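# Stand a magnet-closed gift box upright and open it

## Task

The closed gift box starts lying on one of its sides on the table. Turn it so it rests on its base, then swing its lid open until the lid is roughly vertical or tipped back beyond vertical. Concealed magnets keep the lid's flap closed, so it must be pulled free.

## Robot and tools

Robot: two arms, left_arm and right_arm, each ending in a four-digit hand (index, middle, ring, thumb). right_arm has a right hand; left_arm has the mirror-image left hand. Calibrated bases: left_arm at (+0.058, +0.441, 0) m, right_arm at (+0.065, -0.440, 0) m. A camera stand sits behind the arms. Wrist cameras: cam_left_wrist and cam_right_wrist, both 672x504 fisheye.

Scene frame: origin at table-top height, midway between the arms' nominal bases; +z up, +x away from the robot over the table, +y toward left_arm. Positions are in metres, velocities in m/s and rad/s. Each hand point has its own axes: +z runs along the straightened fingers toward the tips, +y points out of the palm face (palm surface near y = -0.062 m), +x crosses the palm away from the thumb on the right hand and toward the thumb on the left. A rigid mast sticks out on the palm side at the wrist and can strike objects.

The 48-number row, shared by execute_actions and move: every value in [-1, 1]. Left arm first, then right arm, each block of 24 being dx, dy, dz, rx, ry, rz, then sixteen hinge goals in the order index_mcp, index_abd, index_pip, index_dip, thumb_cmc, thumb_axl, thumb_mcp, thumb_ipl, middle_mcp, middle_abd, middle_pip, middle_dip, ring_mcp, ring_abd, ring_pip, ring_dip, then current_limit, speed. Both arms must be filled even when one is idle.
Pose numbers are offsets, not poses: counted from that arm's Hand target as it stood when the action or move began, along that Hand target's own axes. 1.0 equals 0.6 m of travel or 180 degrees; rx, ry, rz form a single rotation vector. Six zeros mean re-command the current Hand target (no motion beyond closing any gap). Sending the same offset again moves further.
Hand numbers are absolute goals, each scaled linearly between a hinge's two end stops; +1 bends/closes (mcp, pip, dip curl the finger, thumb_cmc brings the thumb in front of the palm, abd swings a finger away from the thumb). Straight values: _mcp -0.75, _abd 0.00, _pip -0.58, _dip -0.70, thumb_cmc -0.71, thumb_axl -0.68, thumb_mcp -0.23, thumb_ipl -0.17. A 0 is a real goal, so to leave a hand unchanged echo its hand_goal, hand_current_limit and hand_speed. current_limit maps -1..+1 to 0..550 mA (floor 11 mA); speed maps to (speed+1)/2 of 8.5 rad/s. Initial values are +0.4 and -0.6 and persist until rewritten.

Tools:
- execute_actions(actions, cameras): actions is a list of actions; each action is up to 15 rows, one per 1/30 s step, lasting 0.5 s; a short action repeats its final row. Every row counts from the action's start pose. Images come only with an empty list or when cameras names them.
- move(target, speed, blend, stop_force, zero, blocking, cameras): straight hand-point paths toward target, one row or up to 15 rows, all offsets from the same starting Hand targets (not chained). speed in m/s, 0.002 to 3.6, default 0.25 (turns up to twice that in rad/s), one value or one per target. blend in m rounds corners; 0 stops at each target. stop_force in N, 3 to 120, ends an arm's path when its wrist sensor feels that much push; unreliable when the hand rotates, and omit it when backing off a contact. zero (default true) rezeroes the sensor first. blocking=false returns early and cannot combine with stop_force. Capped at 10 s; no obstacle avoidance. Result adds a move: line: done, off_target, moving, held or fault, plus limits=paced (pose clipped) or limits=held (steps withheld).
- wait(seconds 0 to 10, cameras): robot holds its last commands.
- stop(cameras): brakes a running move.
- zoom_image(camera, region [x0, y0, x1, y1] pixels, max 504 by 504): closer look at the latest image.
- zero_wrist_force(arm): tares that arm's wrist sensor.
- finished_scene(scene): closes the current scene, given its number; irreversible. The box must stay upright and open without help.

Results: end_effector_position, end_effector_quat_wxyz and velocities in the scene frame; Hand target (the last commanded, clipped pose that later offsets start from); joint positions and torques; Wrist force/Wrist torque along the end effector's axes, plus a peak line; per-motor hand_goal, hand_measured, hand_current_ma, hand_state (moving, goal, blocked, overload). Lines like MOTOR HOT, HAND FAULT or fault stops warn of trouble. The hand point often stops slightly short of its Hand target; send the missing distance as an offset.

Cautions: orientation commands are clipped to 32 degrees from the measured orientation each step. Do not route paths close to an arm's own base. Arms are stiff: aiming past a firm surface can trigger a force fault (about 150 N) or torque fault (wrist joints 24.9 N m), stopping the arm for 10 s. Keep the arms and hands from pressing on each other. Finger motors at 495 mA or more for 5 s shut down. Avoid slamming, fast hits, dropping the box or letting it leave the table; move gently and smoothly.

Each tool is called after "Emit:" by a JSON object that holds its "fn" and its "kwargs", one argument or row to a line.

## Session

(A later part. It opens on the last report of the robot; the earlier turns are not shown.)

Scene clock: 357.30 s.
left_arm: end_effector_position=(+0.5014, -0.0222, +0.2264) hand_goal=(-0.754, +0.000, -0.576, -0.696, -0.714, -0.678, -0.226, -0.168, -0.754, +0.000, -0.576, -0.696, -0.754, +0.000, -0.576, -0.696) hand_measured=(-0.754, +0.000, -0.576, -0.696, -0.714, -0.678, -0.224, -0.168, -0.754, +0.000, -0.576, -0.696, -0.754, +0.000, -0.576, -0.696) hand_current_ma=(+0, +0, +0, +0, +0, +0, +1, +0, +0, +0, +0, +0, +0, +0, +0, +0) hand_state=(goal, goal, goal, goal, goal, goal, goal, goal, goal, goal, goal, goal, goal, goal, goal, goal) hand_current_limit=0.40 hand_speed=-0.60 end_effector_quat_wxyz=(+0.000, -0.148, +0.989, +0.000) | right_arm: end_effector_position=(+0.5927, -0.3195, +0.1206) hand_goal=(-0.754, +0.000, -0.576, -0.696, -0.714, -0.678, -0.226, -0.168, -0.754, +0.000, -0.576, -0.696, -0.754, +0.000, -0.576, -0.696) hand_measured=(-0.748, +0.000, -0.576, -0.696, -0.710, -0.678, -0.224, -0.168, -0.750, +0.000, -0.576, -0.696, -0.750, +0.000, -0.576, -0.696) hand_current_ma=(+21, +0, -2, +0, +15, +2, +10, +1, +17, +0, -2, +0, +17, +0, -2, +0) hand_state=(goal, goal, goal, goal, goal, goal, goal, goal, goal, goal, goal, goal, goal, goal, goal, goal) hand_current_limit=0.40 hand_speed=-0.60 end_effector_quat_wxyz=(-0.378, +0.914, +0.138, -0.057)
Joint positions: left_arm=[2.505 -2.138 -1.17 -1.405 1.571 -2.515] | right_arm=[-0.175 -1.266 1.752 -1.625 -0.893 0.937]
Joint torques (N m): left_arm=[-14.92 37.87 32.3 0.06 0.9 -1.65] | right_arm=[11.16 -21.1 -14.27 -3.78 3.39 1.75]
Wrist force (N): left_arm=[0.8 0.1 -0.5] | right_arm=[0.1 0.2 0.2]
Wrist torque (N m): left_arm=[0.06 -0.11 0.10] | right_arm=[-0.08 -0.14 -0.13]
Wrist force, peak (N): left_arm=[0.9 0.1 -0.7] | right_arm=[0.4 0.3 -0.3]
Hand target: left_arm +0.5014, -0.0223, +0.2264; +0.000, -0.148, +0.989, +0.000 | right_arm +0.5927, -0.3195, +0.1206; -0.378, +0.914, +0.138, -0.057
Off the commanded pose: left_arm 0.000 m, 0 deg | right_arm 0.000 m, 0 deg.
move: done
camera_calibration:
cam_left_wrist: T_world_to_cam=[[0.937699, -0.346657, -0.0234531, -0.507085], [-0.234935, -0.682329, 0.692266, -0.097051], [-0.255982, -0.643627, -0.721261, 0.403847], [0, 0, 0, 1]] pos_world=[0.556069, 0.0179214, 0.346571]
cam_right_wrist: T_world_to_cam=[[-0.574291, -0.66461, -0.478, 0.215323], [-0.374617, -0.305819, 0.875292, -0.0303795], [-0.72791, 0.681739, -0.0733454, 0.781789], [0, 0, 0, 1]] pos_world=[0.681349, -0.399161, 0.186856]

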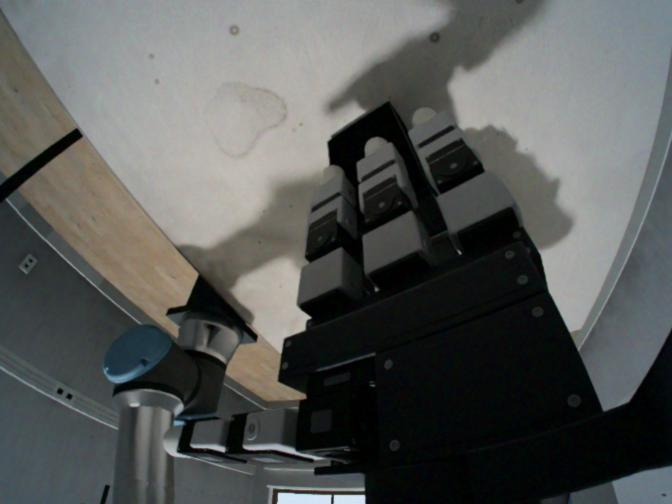

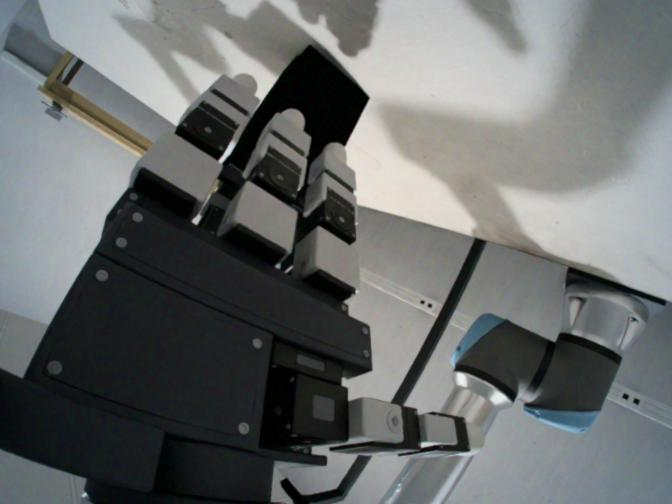

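Emit:
{"fn": "move", "kwargs": {
  "target": [0,-0.06,0,0,0,0,-0.754,0,-0.576,-0.696,-0.714,-0.678,-0.226,-0.168,-0.754,0,-0.576,-0.696,-0.754,0,-0.576,-0.696,0.4,-0.6,0,0,0,0,0,0,-0.754,0,-0.576,-0.696,-0.714,-0.678,-0.226,-0.168,-0.754,0,-0.576,-0.696,-0.754,0,-0.576,-0.696,0.4,-0.6],
  "cameras": ["all"],
  "speed": 0.04
}}

Emit:
{"fn": "zoom_image", "kwargs": {
  "camera": "cam_right_wrist",
  "region": [200, 0, 420, 200]
}}

Emit:
{"fn": "zoom_image", "kwargs": {
  "camera": "cam_left_wrist",
  "region": [300, 80, 500, 270]
}}

Scene clock: 371.53 s.
left_arm: end_effector_position=(+0.5119, -0.0567, +0.2264) hand_goal=(-0.754, +0.000, -0.576, -0.696, -0.714, -0.678, -0.226, -0.168, -0.754, +0.000, -0.576, -0.696, -0.754, +0.000, -0.576, -0.696) hand_measured=(-0.694, +0.000, -0.556, -0.696, -0.714, -0.678, -0.224, -0.168, -0.692, +0.000, -0.556, -0.696, -0.754, +0.000, -0.576, -0.696) hand_current_ma=(+117, +0, +19, +0, +0, +0, +1, +0, +123, +0, +17, +0, +0, +0, +0, +0) hand_state=(blocked, goal, blocked, goal, goal, goal, goal, goal, blocked, goal, goal, goal, goal, goal, goal, goal) hand_current_limit=0.40 hand_speed=-0.60 end_effector_quat_wxyz=(+0.000, -0.148, +0.989, +0.000) | right_arm: end_effector_position=(+0.5927, -0.3195, +0.1206) hand_goal=(-0.754, +0.000, -0.576, -0.696, -0.714, -0.678, -0.226, -0.168, -0.754, +0.000, -0.576, -0.696, -0.754, +0.000, -0.576, -0.696) hand_measured=(-0.704, +0.000, -0.562, -0.696, -0.710, -0.678, -0.224, -0.168, -0.706, +0.000, -0.560, -0.696, -0.750, +0.000, -0.576, -0.696) hand_current_ma=(+220, +0, +48, +0, +15, +2, +10, +1, +214, +0, +54, +0, +17, +0, -2, +0) hand_state=(blocked, goal, goal, goal, goal, goal, goal, goal, blocked, goal, goal, goal, goal, goal, goal, goal) hand_current_limit=0.40 hand_speed=-0.60 end_effector_quat_wxyz=(-0.378, +0.914, +0.138, -0.057)
Joint positions: left_arm=[2.477 -2.225 -1.028 -1.459 1.571 -2.543] | right_arm=[-0.175 -1.266 1.752 -1.625 -0.893 0.937]
Joint torques (N m): left_arm=[-16.91 35.07 31.18 1.86 -1.01 -1.91] | right_arm=[11.69 -21.18 -14.4 -1.66 3.42 1.58]
Wrist force (N): left_arm=[0.7 10.6 -8.6] | right_arm=[0.3 7.2 -6.6]
Wrist torque (N m): left_arm=[0.26 0.00 0.08] | right_arm=[0.08 -0.13 -0.07]
Wrist force, peak (N): left_arm=[0.7 10.6 -8.6] | right_arm=[0.3 7.2 -6.6]
Hand target: left_arm +0.5120, -0.0568, +0.2264; +0.000, -0.148, +0.989, +0.000 | right_arm +0.5927, -0.3195, +0.1206; -0.378, +0.914, +0.138, -0.057
Off the commanded pose: left_arm 0.000 m, 0 deg | right_arm 0.000 m, 0 deg.
move: done
camera_calibration:
cam_left_wrist: T_world_to_cam=[[0.937699, -0.346657, -0.0234531, -0.528984], [-0.234935, -0.682329, 0.692266, -0.118101], [-0.255982, -0.643627, -0.721261, 0.384355], [0, 0, 0, 1]] pos_world=[0.566669, -0.0165786, 0.346571]
cam_right_wrist: T_world_to_cam=[[-0.574291, -0.66461, -0.478, 0.215323], [-0.374617, -0.305819, 0.875292, -0.0303795], [-0.72791, 0.681739, -0.0733454, 0.781789], [0, 0, 0, 1]] pos_world=[0.681349, -0.399161, 0.186856]

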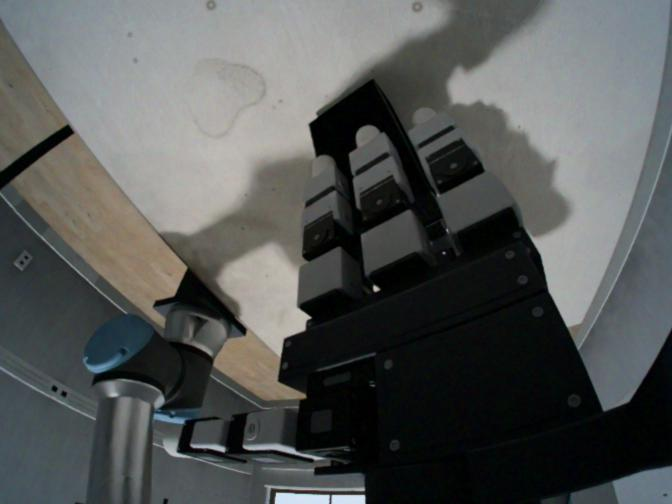

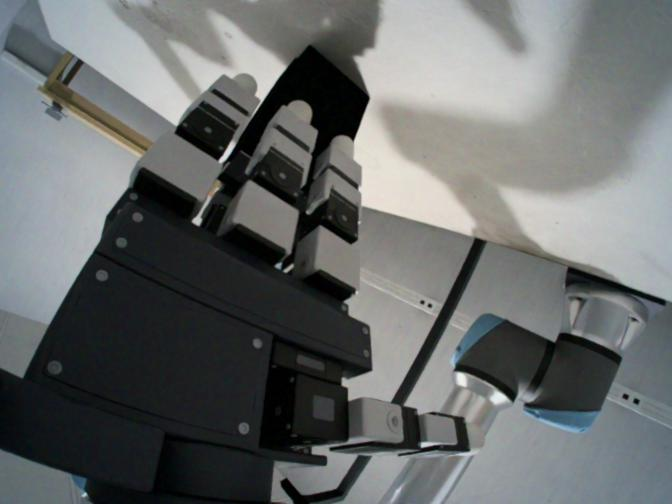

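Scaled by 2.291 from the camera's 672x504 image, which has a finer 960x720 frame.

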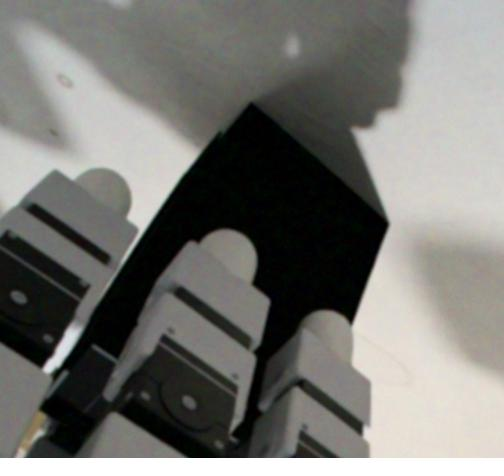

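Scaled by 2.520 from the camera's 672x504 image, which has a finer 960x720 frame.

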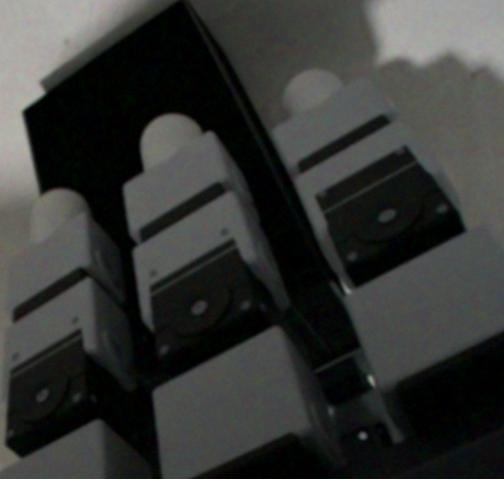

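Emit:
{"fn": "move", "kwargs": {
  "target": [0,-0.05,0,0,0,0,-0.754,0,-0.576,-0.696,-0.714,-0.678,-0.226,-0.168,-0.754,0,-0.576,-0.696,-0.754,0,-0.576,-0.696,0.4,-0.6,0,0.061,-0.0094,0,0,0,-0.754,0,-0.576,-0.696,-0.714,-0.678,-0.226,-0.168,-0.754,0,-0.576,-0.696,-0.754,0,-0.576,-0.696,0.4,-0.6],
  "cameras": ["all"],
  "speed": 0.04
}}

Emit:
{"fn": "zoom_image", "kwargs": {
  "camera": "cam_right_wrist",
  "region": [200, 0, 420, 200]
}}

Emit:
{"fn": "zoom_image", "kwargs": {
  "camera": "cam_left_wrist",
  "region": [280, 50, 500, 270]
}}

Scene clock: 384.90 s.
left_arm: end_effector_position=(+0.5207, -0.0854, +0.2264) hand_goal=(-0.754, +0.000, -0.576, -0.696, -0.714, -0.678, -0.226, -0.168, -0.754, +0.000, -0.576, -0.696, -0.754, +0.000, -0.576, -0.696) hand_measured=(-0.716, +0.000, -0.556, -0.690, -0.714, -0.678, -0.224, -0.168, -0.714, +0.000, -0.558, -0.690, -0.754, +0.000, -0.576, -0.696) hand_current_ma=(+56, +0, +17, +3, +0, +0, +1, +0, +60, +0, +16, +2, +0, +0, +0, +0) hand_state=(blocked, goal, goal, goal, goal, goal, goal, goal, blocked, goal, goal, goal, goal, goal, goal, goal) hand_current_limit=0.40 hand_speed=-0.60 end_effector_quat_wxyz=(+0.000, -0.148, +0.989, +0.000) | right_arm: end_effector_position=(+0.6015, -0.3480, +0.0987) hand_goal=(-0.754, +0.000, -0.576, -0.696, -0.714, -0.678, -0.226, -0.168, -0.754, +0.000, -0.576, -0.696, -0.754, +0.000, -0.576, -0.696) hand_measured=(-0.708, +0.000, -0.562, -0.696, -0.710, -0.678, -0.224, -0.168, -0.710, +0.000, -0.560, -0.696, -0.750, +0.000, -0.576, -0.696) hand_current_ma=(+196, +0, +50, +0, +15, +2, +10, +1, +188, +0, +57, +0, +17, +0, -2, +0) hand_state=(blocked, goal, goal, goal, goal, goal, goal, goal, blocked, goal, goal, goal, goal, goal, goal, goal) hand_current_limit=0.40 hand_speed=-0.60 end_effector_quat_wxyz=(-0.378, +0.914, +0.137, -0.057)
Joint positions: left_arm=[2.455 -2.305 -0.893 -1.515 1.571 -2.565] | right_arm=[-0.221 -1.224 1.749 -1.63 -0.913 0.884]
Joint torques (N m): left_arm=[-14.52 42.77 32.12 0.78 0.05 -1.71] | right_arm=[-12.35 -23.23 -26.03 -3.46 -0.77 -0.92]
Wrist force (N): left_arm=[0.3 2.8 -1.8] | right_arm=[0.2 2.4 -1.2]
Wrist torque (N m): left_arm=[-0.06 -0.03 0.06] | right_arm=[-0.11 -0.15 0.00]
Wrist force, peak (N): left_arm=[0.8 10.9 -9.2] | right_arm=[0.4 7.6 -6.8]
Hand target: left_arm +0.5207, -0.0854, +0.2264; +0.000, -0.148, +0.989, +0.000 | right_arm +0.6015, -0.3481, +0.0987; -0.378, +0.914, +0.138, -0.057
Off the commanded pose: left_arm 0.000 m, 0 deg | right_arm 0.000 m, 0 deg.
move: done
camera_calibration:
cam_left_wrist: T_world_to_cam=[[0.937699, -0.346657, -0.0234531, -0.547187], [-0.234935, -0.682329, 0.692266, -0.135547], [-0.255982, -0.643627, -0.721261, 0.368063], [0, 0, 0, 1]] pos_world=[0.575469, -0.0452786, 0.346471]
cam_right_wrist: T_world_to_cam=[[-0.574291, -0.66461, -0.478, 0.191015], [-0.374617, -0.305819, 0.875292, -0.0167173], [-0.72791, 0.681739, -0.0733454, 0.806026], [0, 0, 0, 1]] pos_world=[0.690149, -0.427661, 0.165056]

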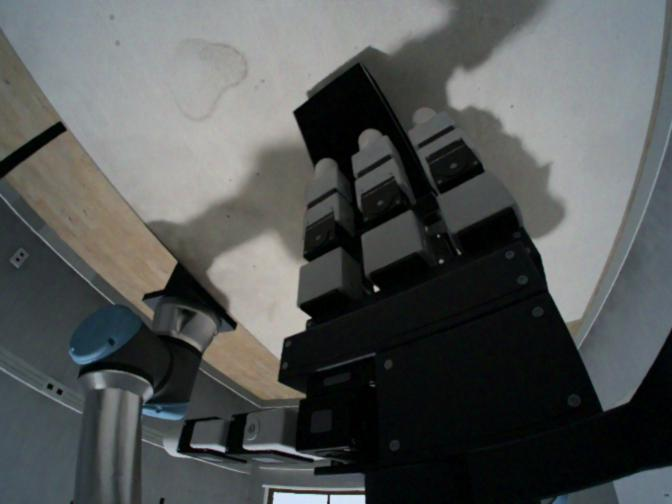

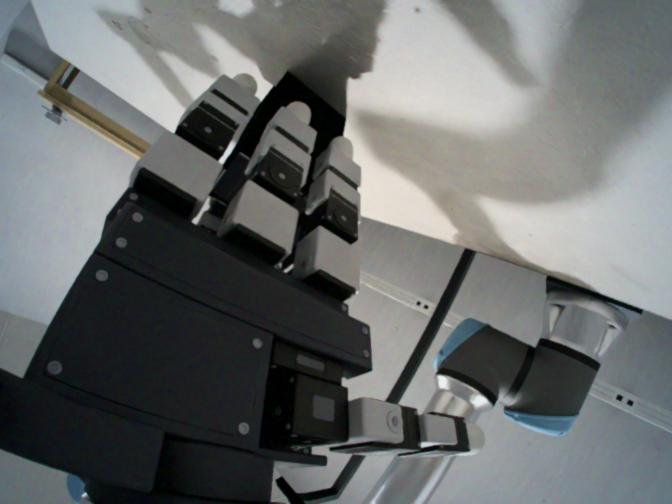

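Scaled by 2.291 from the camera's 672x504 image, which has a finer 960x720 frame.

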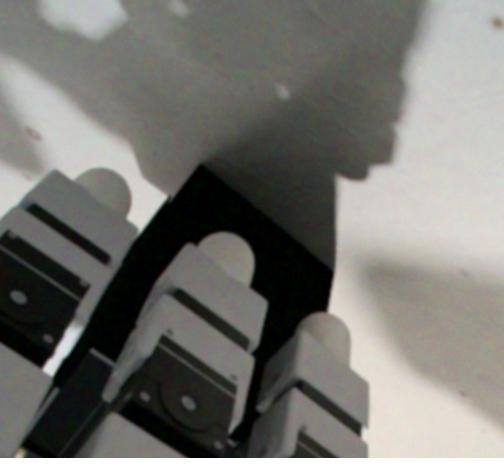

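Scaled by 2.291 from the camera's 672x504 image, which has a finer 960x720 frame.

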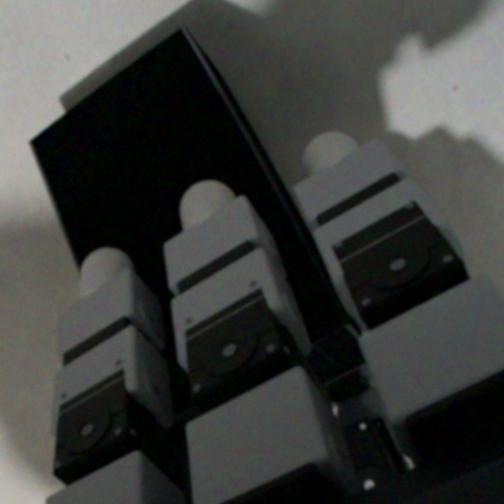

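Emit:
{"fn": "move", "kwargs": {
  "target": [
    [0,0.03,0,0,0,0,-0.754,0,-0.576,-0.696,-0.714,-0.678,-0.226,-0.168,-0.754,0,-0.576,-0.696,-0.754,0,-0.576,-0.696,0.4,-0.6,0,0.059,0.0235,0,0,0,-0.754,0,-0.576,-0.696,-0.714,-0.678,-0.226,-0.168,-0.754,0,-0.576,-0.696,-0.754,0,-0.576,-0.696,0.4,-0.6],
    [0,0.03,0,0,0,0,-0.754,0,-0.576,-0.696,-0.714,-0.678,-0.226,-0.168,-0.754,0,-0.576,-0.696,-0.754,0,-0.576,-0.696,0.4,-0.6,0,0.1,0.0285,0,0,0,-0.754,0,-0.576,-0.696,-0.714,-0.678,-0.226,-0.168,-0.754,0,-0.576,-0.696,-0.754,0,-0.576,-0.696,0.4,-0.6]
  ],
  "cameras": ["all"],
  "speed": 0.04,
  "blend": 0.005
}}

Emit:
{"fn": "zoom_image", "kwargs": {
  "camera": "cam_right_wrist",
  "region": [200, 0, 420, 200]
}}

Emit:
{"fn": "zoom_image", "kwargs": {
  "camera": "cam_left_wrist",
  "region": [280, 50, 500, 270]
}}

Scene clock: 412.80 s.
left_arm: end_effector_position=(+0.5155, -0.0682, +0.2264) hand_goal=(-0.754, +0.000, -0.576, -0.696, -0.714, -0.678, -0.226, -0.168, -0.754, +0.000, -0.576, -0.696, -0.754, +0.000, -0.576, -0.696) hand_measured=(-0.750, +0.002, -0.574, -0.694, -0.714, -0.678, -0.224, -0.168, -0.748, +0.002, -0.572, -0.694, -0.754, +0.000, -0.576, -0.696) hand_current_ma=(+2, +0, +1, +1, +0, +0, +1, +0, +2, +0, +1, +1, +0, +0, +0, +0) hand_state=(goal, goal, goal, goal, goal, goal, goal, goal, goal, goal, goal, goal, goal, goal, goal, goal) hand_current_limit=0.40 hand_speed=-0.60 end_effector_quat_wxyz=(+0.000, -0.148, +0.989, +0.000) | right_arm: end_effector_position=(+0.6104, -0.3769, +0.0444) hand_goal=(-0.754, +0.000, -0.576, -0.696, -0.714, -0.678, -0.226, -0.168, -0.754, +0.000, -0.576, -0.696, -0.754, +0.000, -0.576, -0.696) hand_measured=(-0.734, +0.000, -0.570, -0.696, -0.710, -0.678, -0.224, -0.168, -0.734, +0.000, -0.570, -0.696, -0.750, +0.000, -0.576, -0.696) hand_current_ma=(+82, +0, +22, +0, +15, +2, +10, +1, +76, +0, +22, +0, +17, +0, -2, +0) hand_state=(blocked, goal, goal, goal, goal, goal, goal, goal, goal, goal, goal, goal, goal, goal, goal, goal) hand_current_limit=0.40 hand_speed=-0.60 end_effector_quat_wxyz=(-0.378, +0.914, +0.137, -0.057)
Joint positions: left_arm=[2.468 -2.256 -0.976 -1.48 1.571 -2.552] | right_arm=[-0.265 -1.134 1.772 -1.713 -0.933 0.834]
Joint torques (N m): left_arm=[13.31 53.99 18.7 4.08 -0.83 2.01] | right_arm=[-12.76 -24.61 -24.36 -3.52 -1.31 -0.67]
Wrist force (N): left_arm=[0.5 0.4 -0.4] | right_arm=[-0.1 0.5 0.0]
Wrist torque (N m): left_arm=[0.11 -0.05 -0.01] | right_arm=[-0.11 -0.14 -0.03]
Wrist force, peak (N): left_arm=[0.6 3.2 -1.8] | right_arm=[0.2 2.7 -1.3]
Hand target: left_arm +0.5155, -0.0682, +0.2264; +0.000, -0.148, +0.989, +0.000 | right_arm +0.6104, -0.3771, +0.0442; -0.378, +0.914, +0.138, -0.057
Off the commanded pose: left_arm 0.000 m, 0 deg | right_arm 0.000 m, 0 deg.
move: done
camera_calibration:
cam_left_wrist: T_world_to_cam=[[0.937707, -0.346633, -0.0234758, -0.536249], [-0.234921, -0.682386, 0.692215, -0.125117], [-0.255964, -0.64358, -0.721309, 0.377857], [0, 0, 0, 1]] pos_world=[0.570169, -0.0280785, 0.346571]
cam_right_wrist: T_world_to_cam=[[-0.574291, -0.66461, -0.478, 0.150906], [-0.374617, -0.305819, 0.875292, 0.0252695], [-0.72791, 0.681739, -0.0733454, 0.828151], [0, 0, 0, 1]] pos_world=[0.698949, -0.456561, 0.110756]

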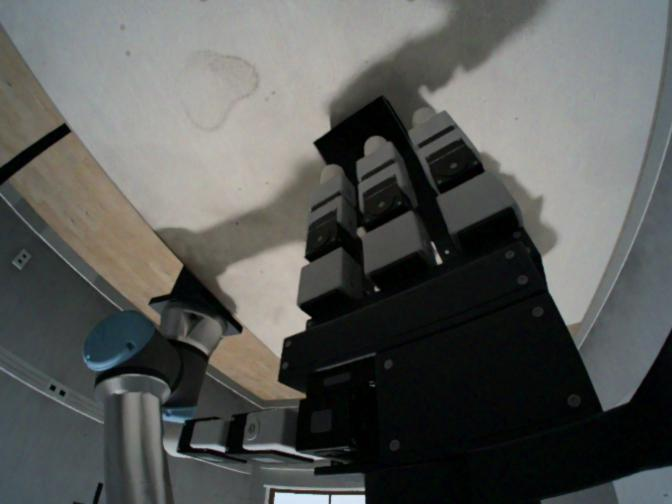

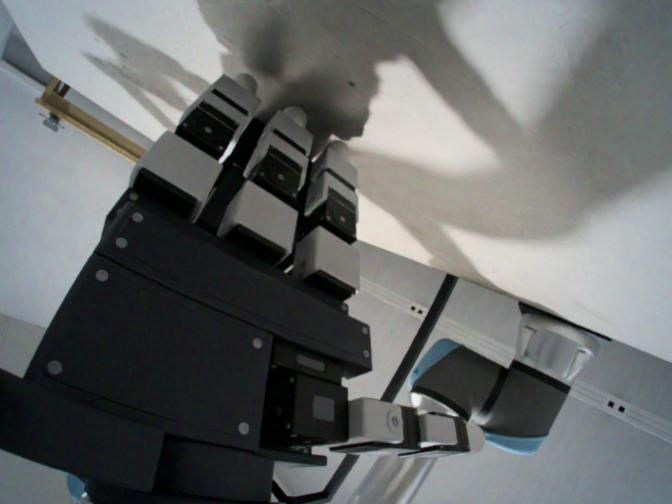

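Scaled by 2.291 from the camera's 672x504 image, which has a finer 960x720 frame.

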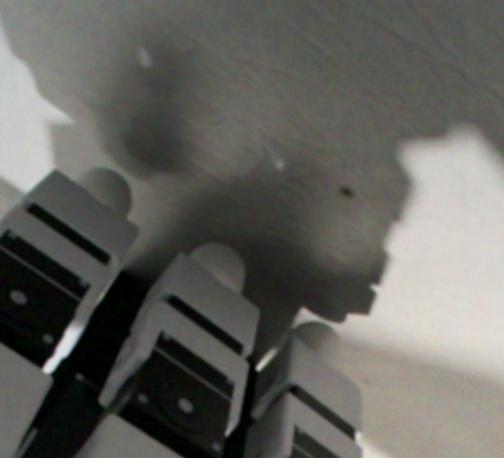

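Scaled by 2.291 from the camera's 672x504 image, which has a finer 960x720 frame.

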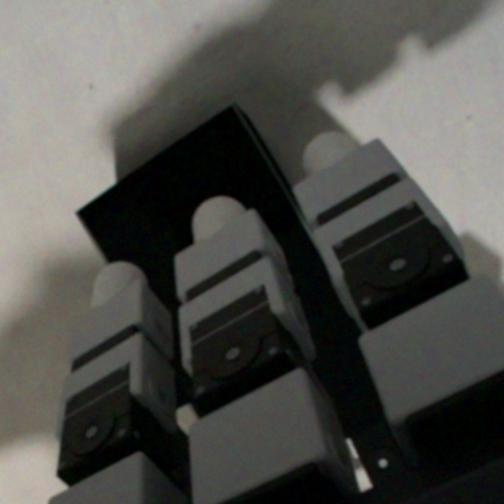

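Emit:
{"fn": "move", "kwargs": {
  "target": [0,0.15,0,0,0,0,-0.754,0,-0.576,-0.696,-0.714,-0.678,-0.226,-0.168,-0.754,0,-0.576,-0.696,-0.754,0,-0.576,-0.696,0.4,-0.6,0,0.106,-0.106,0,0,0,-0.754,0,-0.576,-0.696,-0.714,-0.678,-0.226,-0.168,-0.754,0,-0.576,-0.696,-0.754,0,-0.576,-0.696,0.4,-0.6],
  "cameras": ["all"],
  "speed": 0.04
}}

Emit:
{"fn": "zoom_image", "kwargs": {
  "camera": "cam_left_wrist",
  "region": [280, 50, 500, 270]
}}

Scene clock: 421.87 s.
left_arm: end_effector_position=(+0.4892, +0.0177, +0.2264) hand_goal=(-0.754, +0.000, -0.576, -0.696, -0.714, -0.678, -0.226, -0.168, -0.754, +0.000, -0.576, -0.696, -0.754, +0.000, -0.576, -0.696) hand_measured=(-0.750, +0.002, -0.574, -0.694, -0.714, -0.678, -0.224, -0.168, -0.750, +0.002, -0.572, -0.694, -0.754, +0.000, -0.576, -0.696) hand_current_ma=(+1, +0, +1, +1, +0, +0, +1, +0, +2, +0, +1, +1, +0, +0, +0, +0) hand_state=(goal, goal, goal, goal, goal, goal, goal, goal, goal, goal, goal, goal, goal, goal, goal, goal) hand_current_limit=0.40 hand_speed=-0.60 end_effector_quat_wxyz=(+0.000, -0.148, +0.989, +0.000) | right_arm: end_effector_position=(+0.6369, -0.4629, +0.0442) hand_goal=(-0.754, +0.000, -0.576, -0.696, -0.714, -0.678, -0.226, -0.168, -0.754, +0.000, -0.576, -0.696, -0.754, +0.000, -0.576, -0.696) hand_measured=(-0.734, +0.000, -0.570, -0.696, -0.710, -0.678, -0.224, -0.168, -0.738, +0.000, -0.570, -0.696, -0.748, +0.000, -0.576, -0.696) hand_current_ma=(+77, +0, +22, +1, +16, +2, +10, +1, +62, +0, +19, +2, +18, +0, -1, +0) hand_state=(goal, goal, goal, goal, goal, goal, goal, goal, goal, goal, goal, goal, goal, goal, goal, goal) hand_current_limit=0.40 hand_speed=-0.60 end_effector_quat_wxyz=(-0.378, +0.914, +0.137, -0.057)
Joint positions: left_arm=[2.541 -2.045 -1.314 -1.353 1.571 -2.479] | right_arm=[-0.386 -1.063 1.639 -1.579 -0.995 0.707]
Joint torques (N m): left_arm=[14.22 46.71 17.78 4.28 -1.38 2.08] | right_arm=[-12.63 -28.39 -25.66 1.36 -1.24 -0.55]
Wrist force (N): left_arm=[0.6 0.1 -0.5] | right_arm=[-0.3 -0.2 -0.5]
Wrist torque (N m): left_arm=[0.03 -0.11 0.02] | right_arm=[-0.06 -0.07 -0.02]
Wrist force, peak (N): left_arm=[0.8 0.0 -0.7] | right_arm=[0.0 0.9 0.5]
Hand target: left_arm +0.4891, +0.0178, +0.2264; +0.000, -0.148, +0.989, +0.000 | right_arm +0.6369, -0.4630, +0.0442; -0.378, +0.914, +0.138, -0.057
Off the commanded pose: left_arm 0.000 m, 0 deg | right_arm 0.000 m, 0 deg.
move: done
camera_calibration:
cam_left_wrist: T_world_to_cam=[[0.937699, -0.346653, -0.0235022, -0.48189], [-0.234936, -0.68243, 0.692166, -0.0726274], [-0.25598, -0.643522, -0.721355, 0.426455], [0, 0, 0, 1]] pos_world=[0.543969, 0.0578215, 0.34657]
cam_right_wrist: T_world_to_cam=[[-0.574291, -0.66461, -0.478, 0.108882], [-0.374617, -0.305819, 0.875292, 0.00919653], [-0.72791, 0.681739, -0.0733454, 0.906121], [0, 0, 0, 1]] pos_world=[0.725549, -0.542561, 0.110456]

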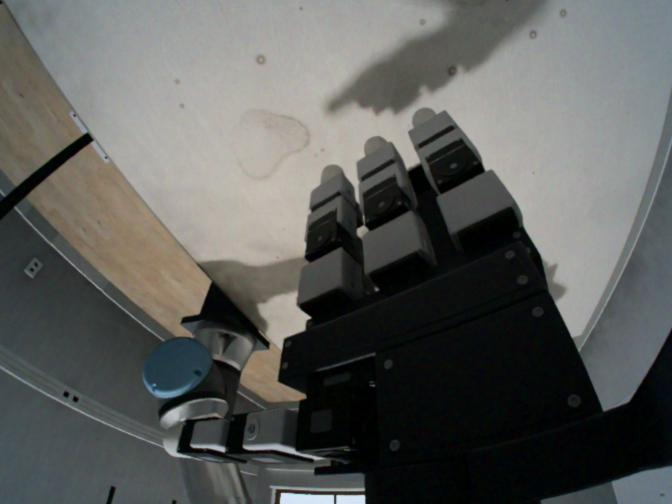

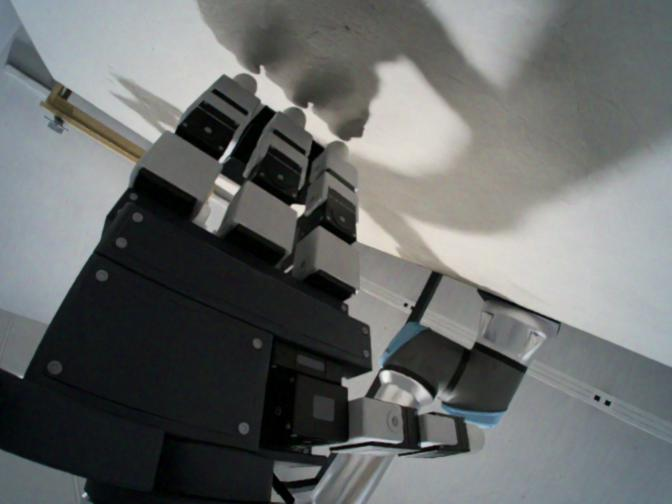

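Scaled by 2.291 from the camera's 672x504 image, which has a finer 960x720 frame.

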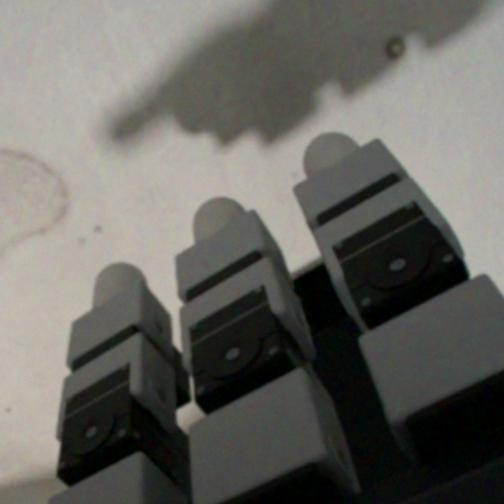

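Emit:
{"fn": "move", "kwargs": {
  "target": [-0.151,-0.133,-0.267,0,0,0,-0.754,0,-0.576,-0.696,-0.714,-0.678,-0.226,-0.168,-0.754,0,-0.576,-0.696,-0.754,0,-0.576,-0.696,0.4,-0.6,0,0.118,-0.118,0,0,0,-0.754,0,-0.576,-0.696,-0.714,-0.678,-0.226,-0.168,-0.754,0,-0.576,-0.696,-0.754,0,-0.576,-0.696,0.4,-0.6],
  "cameras": ["all"],
  "speed": 0.1
}}

Emit:
{"fn": "zoom_image", "kwargs": {
  "camera": "cam_left_wrist",
  "region": [150, 50, 350, 200]
}}

Scene clock: 436.83 s.
left_arm: end_effector_position=(+0.5982, -0.0311, +0.3858) hand_goal=(-0.754, +0.000, -0.576, -0.696, -0.714, -0.678, -0.226, -0.168, -0.754, +0.000, -0.576, -0.696, -0.754, +0.000, -0.576, -0.696) hand_measured=(-0.750, +0.002, -0.574, -0.694, -0.714, -0.678, -0.224, -0.168, -0.750, +0.002, -0.572, -0.694, -0.754, +0.000, -0.576, -0.696) hand_current_ma=(+1, +0, +1, +1, +0, +0, +1, +0, +2, +0, +1, +1, +0, +0, +0, +0) hand_state=(goal, goal, goal, goal, goal, goal, goal, goal, goal, goal, goal, goal, goal, goal, goal, goal) hand_current_limit=0.40 hand_speed=-0.60 end_effector_quat_wxyz=(+0.015, -0.146, +0.989, -0.015) | right_arm: end_effector_position=(+0.6664, -0.5587, +0.0442) hand_goal=(-0.754, +0.000, -0.576, -0.696, -0.714, -0.678, -0.226, -0.168, -0.754, +0.000, -0.576, -0.696, -0.754, +0.000, -0.576, -0.696) hand_measured=(-0.734, +0.000, -0.570, -0.696, -0.710, -0.678, -0.224, -0.168, -0.738, +0.000, -0.570, -0.696, -0.748, +0.000, -0.576, -0.696) hand_current_ma=(+77, +0, +22, +1, +16, +2, +10, +1, +61, +0, +19, +2, +18, +0, -1, +0) hand_state=(goal, goal, goal, goal, goal, goal, goal, goal, goal, goal, goal, goal, goal, goal, goal, goal) hand_current_limit=0.40 hand_speed=-0.60 end_effector_quat_wxyz=(-0.378, +0.914, +0.138, -0.057)
Joint positions: left_arm=[2.57 -2.539 -0.035 -2.095 1.568 -2.446] | right_arm=[-0.5 -0.954 1.444 -1.436 -1.058 0.597]
Joint torques (N m): left_arm=[13.87 46.69 28.7 0.15 -1.6 2] | right_arm=[-13.09 -33.33 -25.85 1.39 -1.47 -0.73]
Wrist force (N): left_arm=[0.2 0.4 -0.6] | right_arm=[0.1 0.2 -0.2]
Wrist torque (N m): left_arm=[0.10 -0.03 -0.02] | right_arm=[-0.06 -0.10 -0.02]
Wrist force, peak (N): left_arm=[0.6 0.1 -0.9] | right_arm=[0.0 0.6 -0.3]
Hand target: left_arm +0.5991, -0.0320, +0.3866; +0.000, -0.148, +0.989, +0.000 | right_arm +0.6664, -0.5587, +0.0442; -0.378, +0.914, +0.138, -0.057
Off the commanded pose: left_arm 0.002 m, 2 deg | right_arm 0.000 m, 0 deg.
elbow stopped short (left arm): the move would have taken joint 3 (elbow) straighter than the controller allows.
move: done
camera_calibration:
cam_left_wrist: T_world_to_cam=[[0.936339, -0.350633, 0.0180428, -0.612519], [-0.261862, -0.663204, 0.701134, -0.177375], [-0.233875, -0.661224, -0.712801, 0.520835], [0, 0, 0, 1]] pos_world=[0.648888, 0.0119837, 0.506667]
cam_right_wrist: T_world_to_cam=[[-0.574291, -0.66461, -0.478, 0.0621542], [-0.374617, -0.305819, 0.875292, -0.00904971], [-0.72791, 0.681739, -0.0733454, 0.992905], [0, 0, 0, 1]] pos_world=[0.755049, -0.638361, 0.110456]

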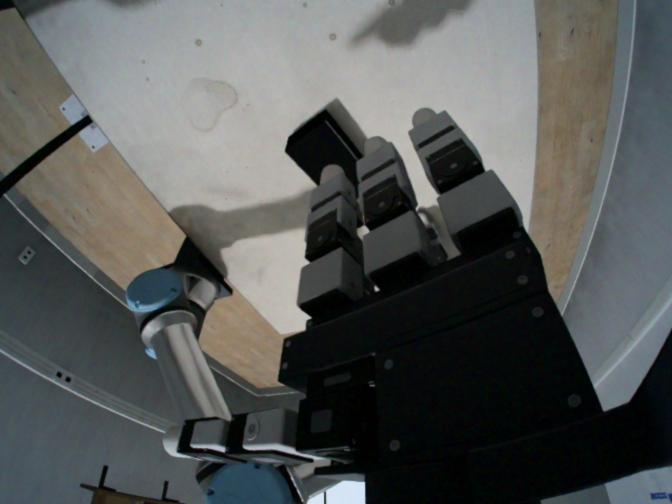

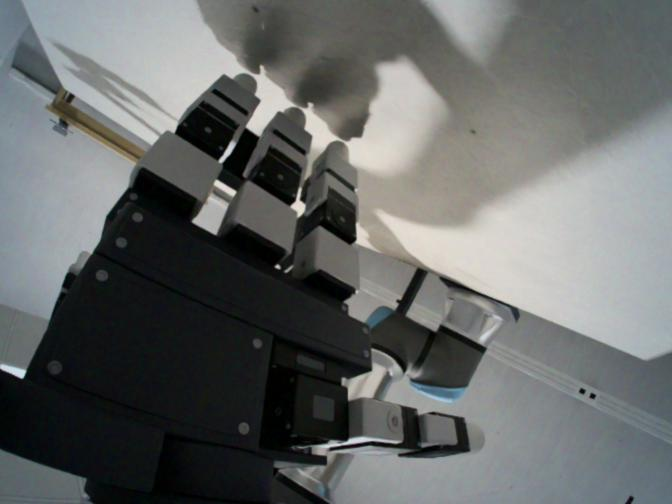

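Scaled by 2.520 from the camera's 672x504 image, which has a finer 960x720 frame.

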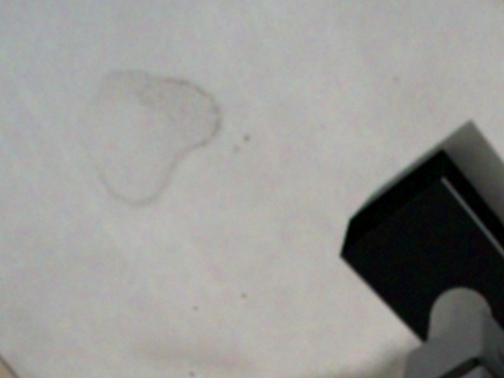

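Emit:
{"fn": "move", "kwargs": {
  "target": [-0.0,0.1,0.0,0,0,0,-0.754,0,-0.576,-0.696,-0.714,-0.678,-0.226,-0.168,-0.754,0,-0.576,-0.696,-0.754,0,-0.576,-0.696,0.4,-0.6,0,-0.315,0.315,0,0,0,-0.754,0,-0.576,-0.696,-0.714,-0.678,-0.226,-0.168,-0.754,0,-0.576,-0.696,-0.754,0,-0.576,-0.696,0.4,-0.6],
  "cameras": ["all"],
  "speed": 0.08
}}

Emit:
{"fn": "zoom_image", "kwargs": {
  "camera": "cam_left_wrist",
  "region": [200, 50, 400, 200]
}}

Scene clock: 532.87 s.
left_arm: end_effector_position=(+0.5816, +0.0254, +0.3866) hand_goal=(-0.754, +0.000, -0.576, -0.696, -0.714, -0.678, -0.226, -0.168, -0.754, +0.000, -0.576, -0.696, -0.754, +0.000, -0.576, -0.696) hand_measured=(-0.750, +0.002, -0.574, -0.694, -0.714, -0.678, -0.224, -0.168, -0.750, +0.002, -0.572, -0.694, -0.754, +0.000, -0.576, -0.696) hand_current_ma=(+1, +0, +1, +1, +0, +0, +1, +0, +2, +0, +1, +1, +0, +0, +0, +0) hand_state=(goal, goal, goal, goal, goal, goal, goal, goal, goal, goal, goal, goal, goal, goal, goal, goal) hand_current_limit=0.40 hand_speed=-0.60 end_effector_quat_wxyz=(+0.000, -0.148, +0.989, +0.000) | right_arm: end_effector_position=(+0.5878, -0.3035, +0.0442) hand_goal=(-0.754, +0.000, -0.576, -0.696, -0.714, -0.678, -0.226, -0.168, -0.754, +0.000, -0.576, -0.696, -0.754, +0.000, -0.576, -0.696) hand_measured=(-0.734, +0.000, -0.570, -0.696, -0.710, -0.678, -0.224, -0.168, -0.738, +0.000, -0.570, -0.696, -0.748, +0.000, -0.576, -0.696) hand_current_ma=(+76, +0, +20, +1, +16, +2, +10, +1, +60, +0, +17, +2, +19, +0, -1, +0) hand_state=(goal, goal, goal, goal, goal, goal, goal, goal, goal, goal, goal, goal, goal, goal, goal, goal) hand_current_limit=0.40 hand_speed=-0.60 end_effector_quat_wxyz=(-0.378, +0.914, +0.138, -0.057)
Joint positions: left_arm=[2.621 -2.253 -0.568 -1.892 1.571 -2.399] | right_arm=[-0.148 -1.172 1.855 -1.841 -0.882 0.968]
Joint torques (N m): left_arm=[14.46 52.62 18.38 4.08 1.86 2.01] | right_arm=[10.44 -52.54 -11.84 -3.81 3.51 1.86]
Wrist force (N): left_arm=[0.7 0.5 -0.5] | right_arm=[0.2 0.2 -0.5]
Wrist torque (N m): left_arm=[0.14 -0.11 0.01] | right_arm=[0.01 -0.15 -0.14]
Wrist force, peak (N): left_arm=[0.7 0.6 -0.8] | right_arm=[-0.3 0.8 -0.6]
Hand target: left_arm +0.5816, +0.0254, +0.3866; +0.000, -0.148, +0.989, +0.000 | right_arm +0.5877, -0.3033, +0.0442; -0.378, +0.914, +0.138, -0.057
Off the commanded pose: left_arm 0.000 m, 0 deg | right_arm 0.000 m, 0 deg.
move: done
camera_calibration:
cam_left_wrist: T_world_to_cam=[[0.937707, -0.346633, -0.0234758, -0.562025], [-0.234921, -0.682386, 0.692215, -0.156611], [-0.255964, -0.64358, -0.721309, 0.570569], [0, 0, 0, 1]] pos_world=[0.636269, 0.0655215, 0.506771]
cam_right_wrist: T_world_to_cam=[[-0.574257, -0.664598, -0.478057, 0.186612], [-0.374564, -0.305949, 0.87527, 0.0394671], [-0.727963, 0.681693, -0.0732407, 0.761718], [0, 0, 0, 1]] pos_world=[0.676449, -0.383161, 0.110456]

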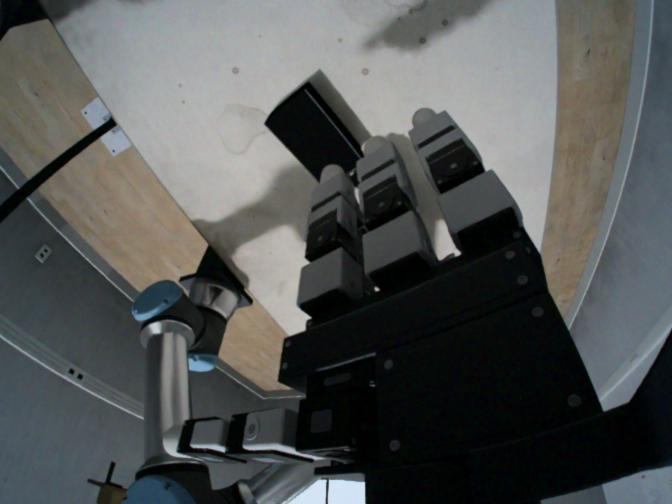

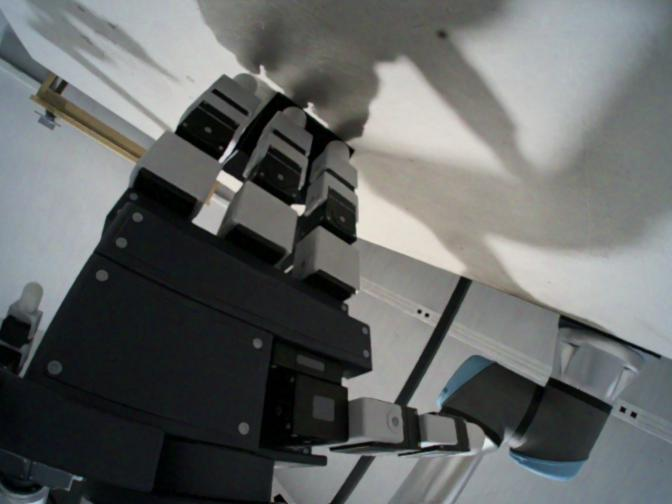

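Scaled by 2.520 from the camera's 672x504 image, which has a finer 960x720 frame.

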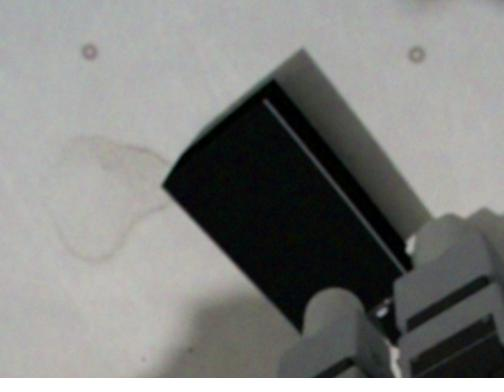

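Emit:
{"fn": "move", "kwargs": {
  "target": [0,0,0,0,0,0,-0.754,0,-0.576,-0.696,-0.714,-0.678,-0.226,-0.168,-0.754,0,-0.576,-0.696,-0.754,0,-0.576,-0.696,0.4,-0.6,0,-0.236,-0.353,-0.25,0,0,-0.754,0,-0.576,-0.696,-0.714,-0.678,-0.226,-0.168,-0.754,0,-0.576,-0.696,-0.754,0,-0.576,-0.696,0.4,-0.6],
  "cameras": []
}}

Emit:
{"fn": "move", "kwargs": {
  "target": [0.389,-0.151,0.144,0,0,-0.5,-0.754,0,-0.576,-0.696,0.571,-0.678,-0.226,-0.168,-0.754,0,-0.576,-0.696,-0.754,0,-0.576,-0.696,0.4,-0.6,0,0,0,0,0,0,-0.754,0,0.518,-0.696,-0.714,-0.678,-0.226,-0.168,-0.754,0,0.518,-0.696,-0.754,0,0.518,-0.696,0.4,-0.6],
  "cameras": []
}}

Emit:
{"fn": "move", "kwargs": {
  "target": [0,0,0,0,0,0,-0.754,0,-0.576,-0.696,0.571,-0.678,-0.226,-0.168,-0.754,0,-0.576,-0.696,-0.754,0,-0.576,-0.696,0.4,-0.6,0.152,-0.4745,0.157,0,0,0.5,-0.754,0,0.518,-0.696,-0.714,-0.678,-0.226,-0.168,-0.754,0,0.518,-0.696,-0.754,0,0.518,-0.696,0.4,-0.6],
  "cameras": ["all"]
}}

Scene clock: 570.67 s.
left_arm: end_effector_position=(+0.5816, +0.0254, +0.3866) hand_goal=(-0.754, +0.000, -0.576, -0.696, -0.714, -0.678, -0.226, -0.168, -0.754, +0.000, -0.576, -0.696, -0.754, +0.000, -0.576, -0.696) hand_measured=(-0.750, +0.002, -0.574, -0.694, -0.714, -0.678, -0.224, -0.168, -0.750, +0.002, -0.572, -0.694, -0.754, +0.000, -0.576, -0.696) hand_current_ma=(+1, +0, +1, +1, +0, +0, +1, +0, +2, +0, +1, +1, +0, +0, +0, +0) hand_state=(goal, goal, goal, goal, goal, goal, goal, goal, goal, goal, goal, goal, goal, goal, goal, goal) hand_current_limit=0.40 hand_speed=-0.60 end_effector_quat_wxyz=(+0.000, -0.148, +0.989, +0.000) | right_arm: end_effector_position=(+0.6023, -0.3507, +0.2941) hand_goal=(-0.754, +0.000, -0.576, -0.696, -0.714, -0.678, -0.226, -0.168, -0.754, +0.000, -0.576, -0.696, -0.754, +0.000, -0.576, -0.696) hand_measured=(-0.748, +0.000, -0.572, -0.696, -0.712, -0.678, -0.224, -0.168, -0.750, +0.000, -0.574, -0.696, -0.750, +0.000, -0.576, -0.696) hand_current_ma=(+19, +0, +10, +1, +9, +2, +10, +1, +15, +0, +9, +2, +15, +0, -1, +0) hand_state=(goal, goal, goal, goal, goal, goal, goal, goal, goal, goal, goal, goal, goal, goal, goal, goal) hand_current_limit=0.40 hand_speed=-0.60 end_effector_quat_wxyz=(+0.000, +0.989, +0.149, +0.000)
Joint positions: left_arm=[2.621 -2.253 -0.568 -1.892 1.571 -2.399] | right_arm=[0.087 -1.431 1.584 -1.724 -1.57 1.354]
Joint torques (N m): left_arm=[14.32 52.2 17.23 4.11 1.61 1.98] | right_arm=[10.82 -19.97 -29.96 -0.13 -2.26 1.8]
Wrist force (N): left_arm=[0.6 0.7 -0.5] | right_arm=[0.3 0.3 -0.1]
Wrist torque (N m): left_arm=[0.17 -0.09 -0.01] | right_arm=[0.05 -0.01 -0.05]
Wrist force, peak (N): left_arm=[0.9 0.5 -0.6] | right_arm=[0.1 0.5 -0.8]
Hand target: left_arm +0.5816, +0.0254, +0.3866; +0.000, -0.148, +0.989, +0.000 | right_arm +0.6023, -0.3507, +0.2941; +0.000, +0.989, +0.149, +0.000
Off the commanded pose: left_arm 0.000 m, 0 deg | right_arm 0.000 m, 0 deg.
move: done
No camera images: "cameras" was empty.

Scene clock: 574.63 s.
left_arm: end_effector_position=(+0.3849, -0.1295, +0.3002) hand_goal=(-0.754, +0.000, -0.576, -0.696, +0.570, -0.678, -0.226, -0.168, -0.754, +0.000, -0.576, -0.696, -0.754, +0.000, -0.576, -0.696) hand_measured=(-0.750, +0.002, -0.574, -0.694, +0.568, -0.678, -0.224, -0.168, -0.750, +0.002, -0.572, -0.694, -0.754, +0.000, -0.576, -0.696) hand_current_ma=(+1, +0, +1, +1, -1, +0, +1, +0, +2, +0, +1, +1, +0, +0, +0, +0) hand_state=(goal, goal, goal, goal, goal, goal, goal, goal, goal, goal, goal, goal, goal, goal, goal, goal) hand_current_limit=0.40 hand_speed=-0.60 end_effector_quat_wxyz=(+0.000, +0.804, -0.595, +0.000) | right_arm: end_effector_position=(+0.6023, -0.3507, +0.2941) hand_goal=(-0.754, +0.000, +0.518, -0.696, -0.714, -0.678, -0.226, -0.168, -0.754, +0.000, +0.518, -0.696, -0.754, +0.000, +0.518, -0.696) hand_measured=(-0.752, +0.000, +0.510, -0.696, -0.712, -0.678, -0.224, -0.168, -0.752, +0.000, +0.512, -0.696, -0.752, +0.000, +0.510, -0.696) hand_current_ma=(+4, +0, -25, +1, +9, +2, +10, +1, +3, +0, -22, +2, +4, +0, -25, +0) hand_state=(goal, goal, goal, goal, goal, goal, goal, goal, goal, goal, goal, goal, goal, goal, goal, goal) hand_current_limit=0.40 hand_speed=-0.60 end_effector_quat_wxyz=(+0.000, +0.989, +0.149, +0.000)
Joint positions: left_arm=[2.439 -1.945 -1.269 -1.499 1.571 -4.151] | right_arm=[0.088 -1.431 1.584 -1.724 -1.571 1.354]
Joint torques (N m): left_arm=[-14.39 43.05 18.79 4.15 1.75 -1.97] | right_arm=[10.71 -15.98 -27.45 -0.05 -1.12 1.87]
Wrist force (N): left_arm=[0.0 -0.1 -0.3] | right_arm=[0.2 0.3 -0.2]
Wrist torque (N m): left_arm=[0.07 0.09 0.09] | right_arm=[0.10 0.00 -0.06]
Wrist force, peak (N): left_arm=[0.8 0.7 -0.5] | right_arm=[0.5 0.2 -0.6]
Hand target: left_arm +0.3849, -0.1295, +0.3002; +0.000, +0.804, -0.595, +0.000 | right_arm +0.6023, -0.3507, +0.2941; +0.000, +0.989, +0.149, +0.000
Off the commanded pose: left_arm 0.000 m, 0 deg | right_arm 0.000 m, 0 deg.
move: done
No camera images: "cameras" was empty.

Scene clock: 576.33 s.
left_arm: end_effector_position=(+0.3849, -0.1295, +0.3002) hand_goal=(-0.754, +0.000, -0.576, -0.696, +0.570, -0.678, -0.226, -0.168, -0.754, +0.000, -0.576, -0.696, -0.754, +0.000, -0.576, -0.696) hand_measured=(-0.750, +0.002, -0.574, -0.694, +0.568, -0.678, -0.224, -0.168, -0.750, +0.002, -0.572, -0.694, -0.754, +0.000, -0.576, -0.696) hand_current_ma=(+1, +0, +1, +1, -1, +0, +1, +0, +2, +0, +1, +1, +0, +0, +0, +0) hand_state=(goal, goal, goal, goal, goal, goal, goal, goal, goal, goal, goal, goal, goal, goal, goal, goal) hand_current_limit=0.40 hand_speed=-0.60 end_effector_quat_wxyz=(+0.000, +0.804, -0.595, +0.000) | right_arm: end_effector_position=(+0.6032, -0.2764, +0.2706) hand_goal=(-0.754, +0.000, +0.518, -0.696, -0.714, -0.678, -0.226, -0.168, -0.754, +0.000, +0.518, -0.696, -0.754, +0.000, +0.518, -0.696) hand_measured=(-0.754, +0.000, +0.510, -0.696, -0.712, -0.678, -0.224, -0.168, -0.754, +0.000, +0.512, -0.696, -0.754, +0.000, +0.510, -0.696) hand_current_ma=(+0, +0, -24, +1, +3, +2, +10, +1, +0, +0, -21, +2, +0, +0, -24, +0) hand_state=(goal, goal, goal, goal, goal, goal, goal, goal, goal, goal, goal, goal, goal, goal, goal, goal) hand_current_limit=0.40 hand_speed=-0.60 end_effector_quat_wxyz=(-0.002, +0.999, -0.041, +0.001)
Joint positions: left_arm=[2.439 -1.945 -1.269 -1.499 1.571 -4.152] | right_arm=[0.198 -1.289 1.469 -1.754 -1.568 1.845]
Joint torques (N m): left_arm=[-14.34 42.45 18.38 4.21 1.53 -1.57] | right_arm=[-13.78 -52.43 -16.56 -0.05 -1.83 -0.74]
Wrist force (N): left_arm=[0.0 0.0 -0.1] | right_arm=[0.5 0.2 -0.4]
Wrist torque (N m): left_arm=[0.07 0.10 0.08] | right_arm=[0.13 -0.06 0.09]
Wrist force, peak (N): left_arm=[0.3 0.1 -0.4] | right_arm=[1.2 -2.7 1.1]
Hand target: left_arm +0.3849, -0.1295, +0.3002; +0.000, +0.804, -0.595, +0.000 | right_arm +0.6032, -0.2764, +0.2706; -0.002, +0.999, -0.041, +0.001 (not the last commanded pose)
Off the commanded pose: left_arm 0.000 m, 0 deg | right_arm 0.235 m, 68 deg.
move: held (right_arm; a check stopped the path); limits=held
pose unreachable (right arm): on one or more control steps of this call, first in action 0 (counted from 0), this arm could not follow its commanded pose, so it was not sent that pose on those steps. It may still have moved: this result reports where it is.
cause: moving toward the commanded pose would bring a part of the arm too close to another arm (a part of this arm just beyond joint 6 (wrist 3) and a part of the left arm just beyond its joint 6 (wrist 3), 32 mm apart when this arm was first held).
camera_calibration:
cam_left_wrist: T_world_to_cam=[[0.346633, 0.937707, -0.0234758, -0.0394738], [0.682386, -0.234921, 0.692215, -0.543838], [0.64358, -0.255964, -0.721309, 0.0621706], [0, 0, 0, 1]] pos_world=[0.344779, -0.0748307, 0.420371]
cam_right_wrist: T_world_to_cam=[[-0.796854, -0.604057, -0.0117711, 0.346514], [-0.407365, 0.522792, 0.748827, 0.138441], [-0.44618, 0.601501, -0.662661, 0.738357], [0, 0, 0, 1]] pos_world=[0.661957, -0.307185, 0.389691]

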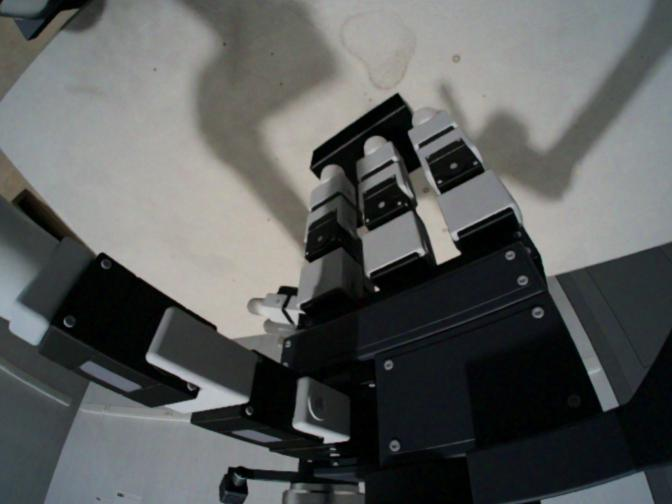

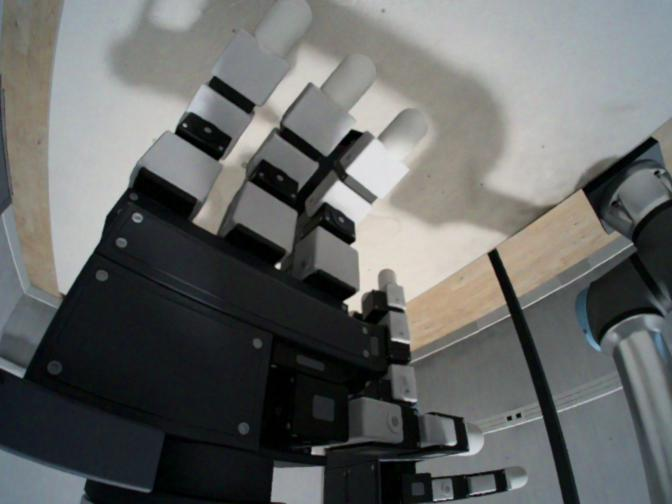

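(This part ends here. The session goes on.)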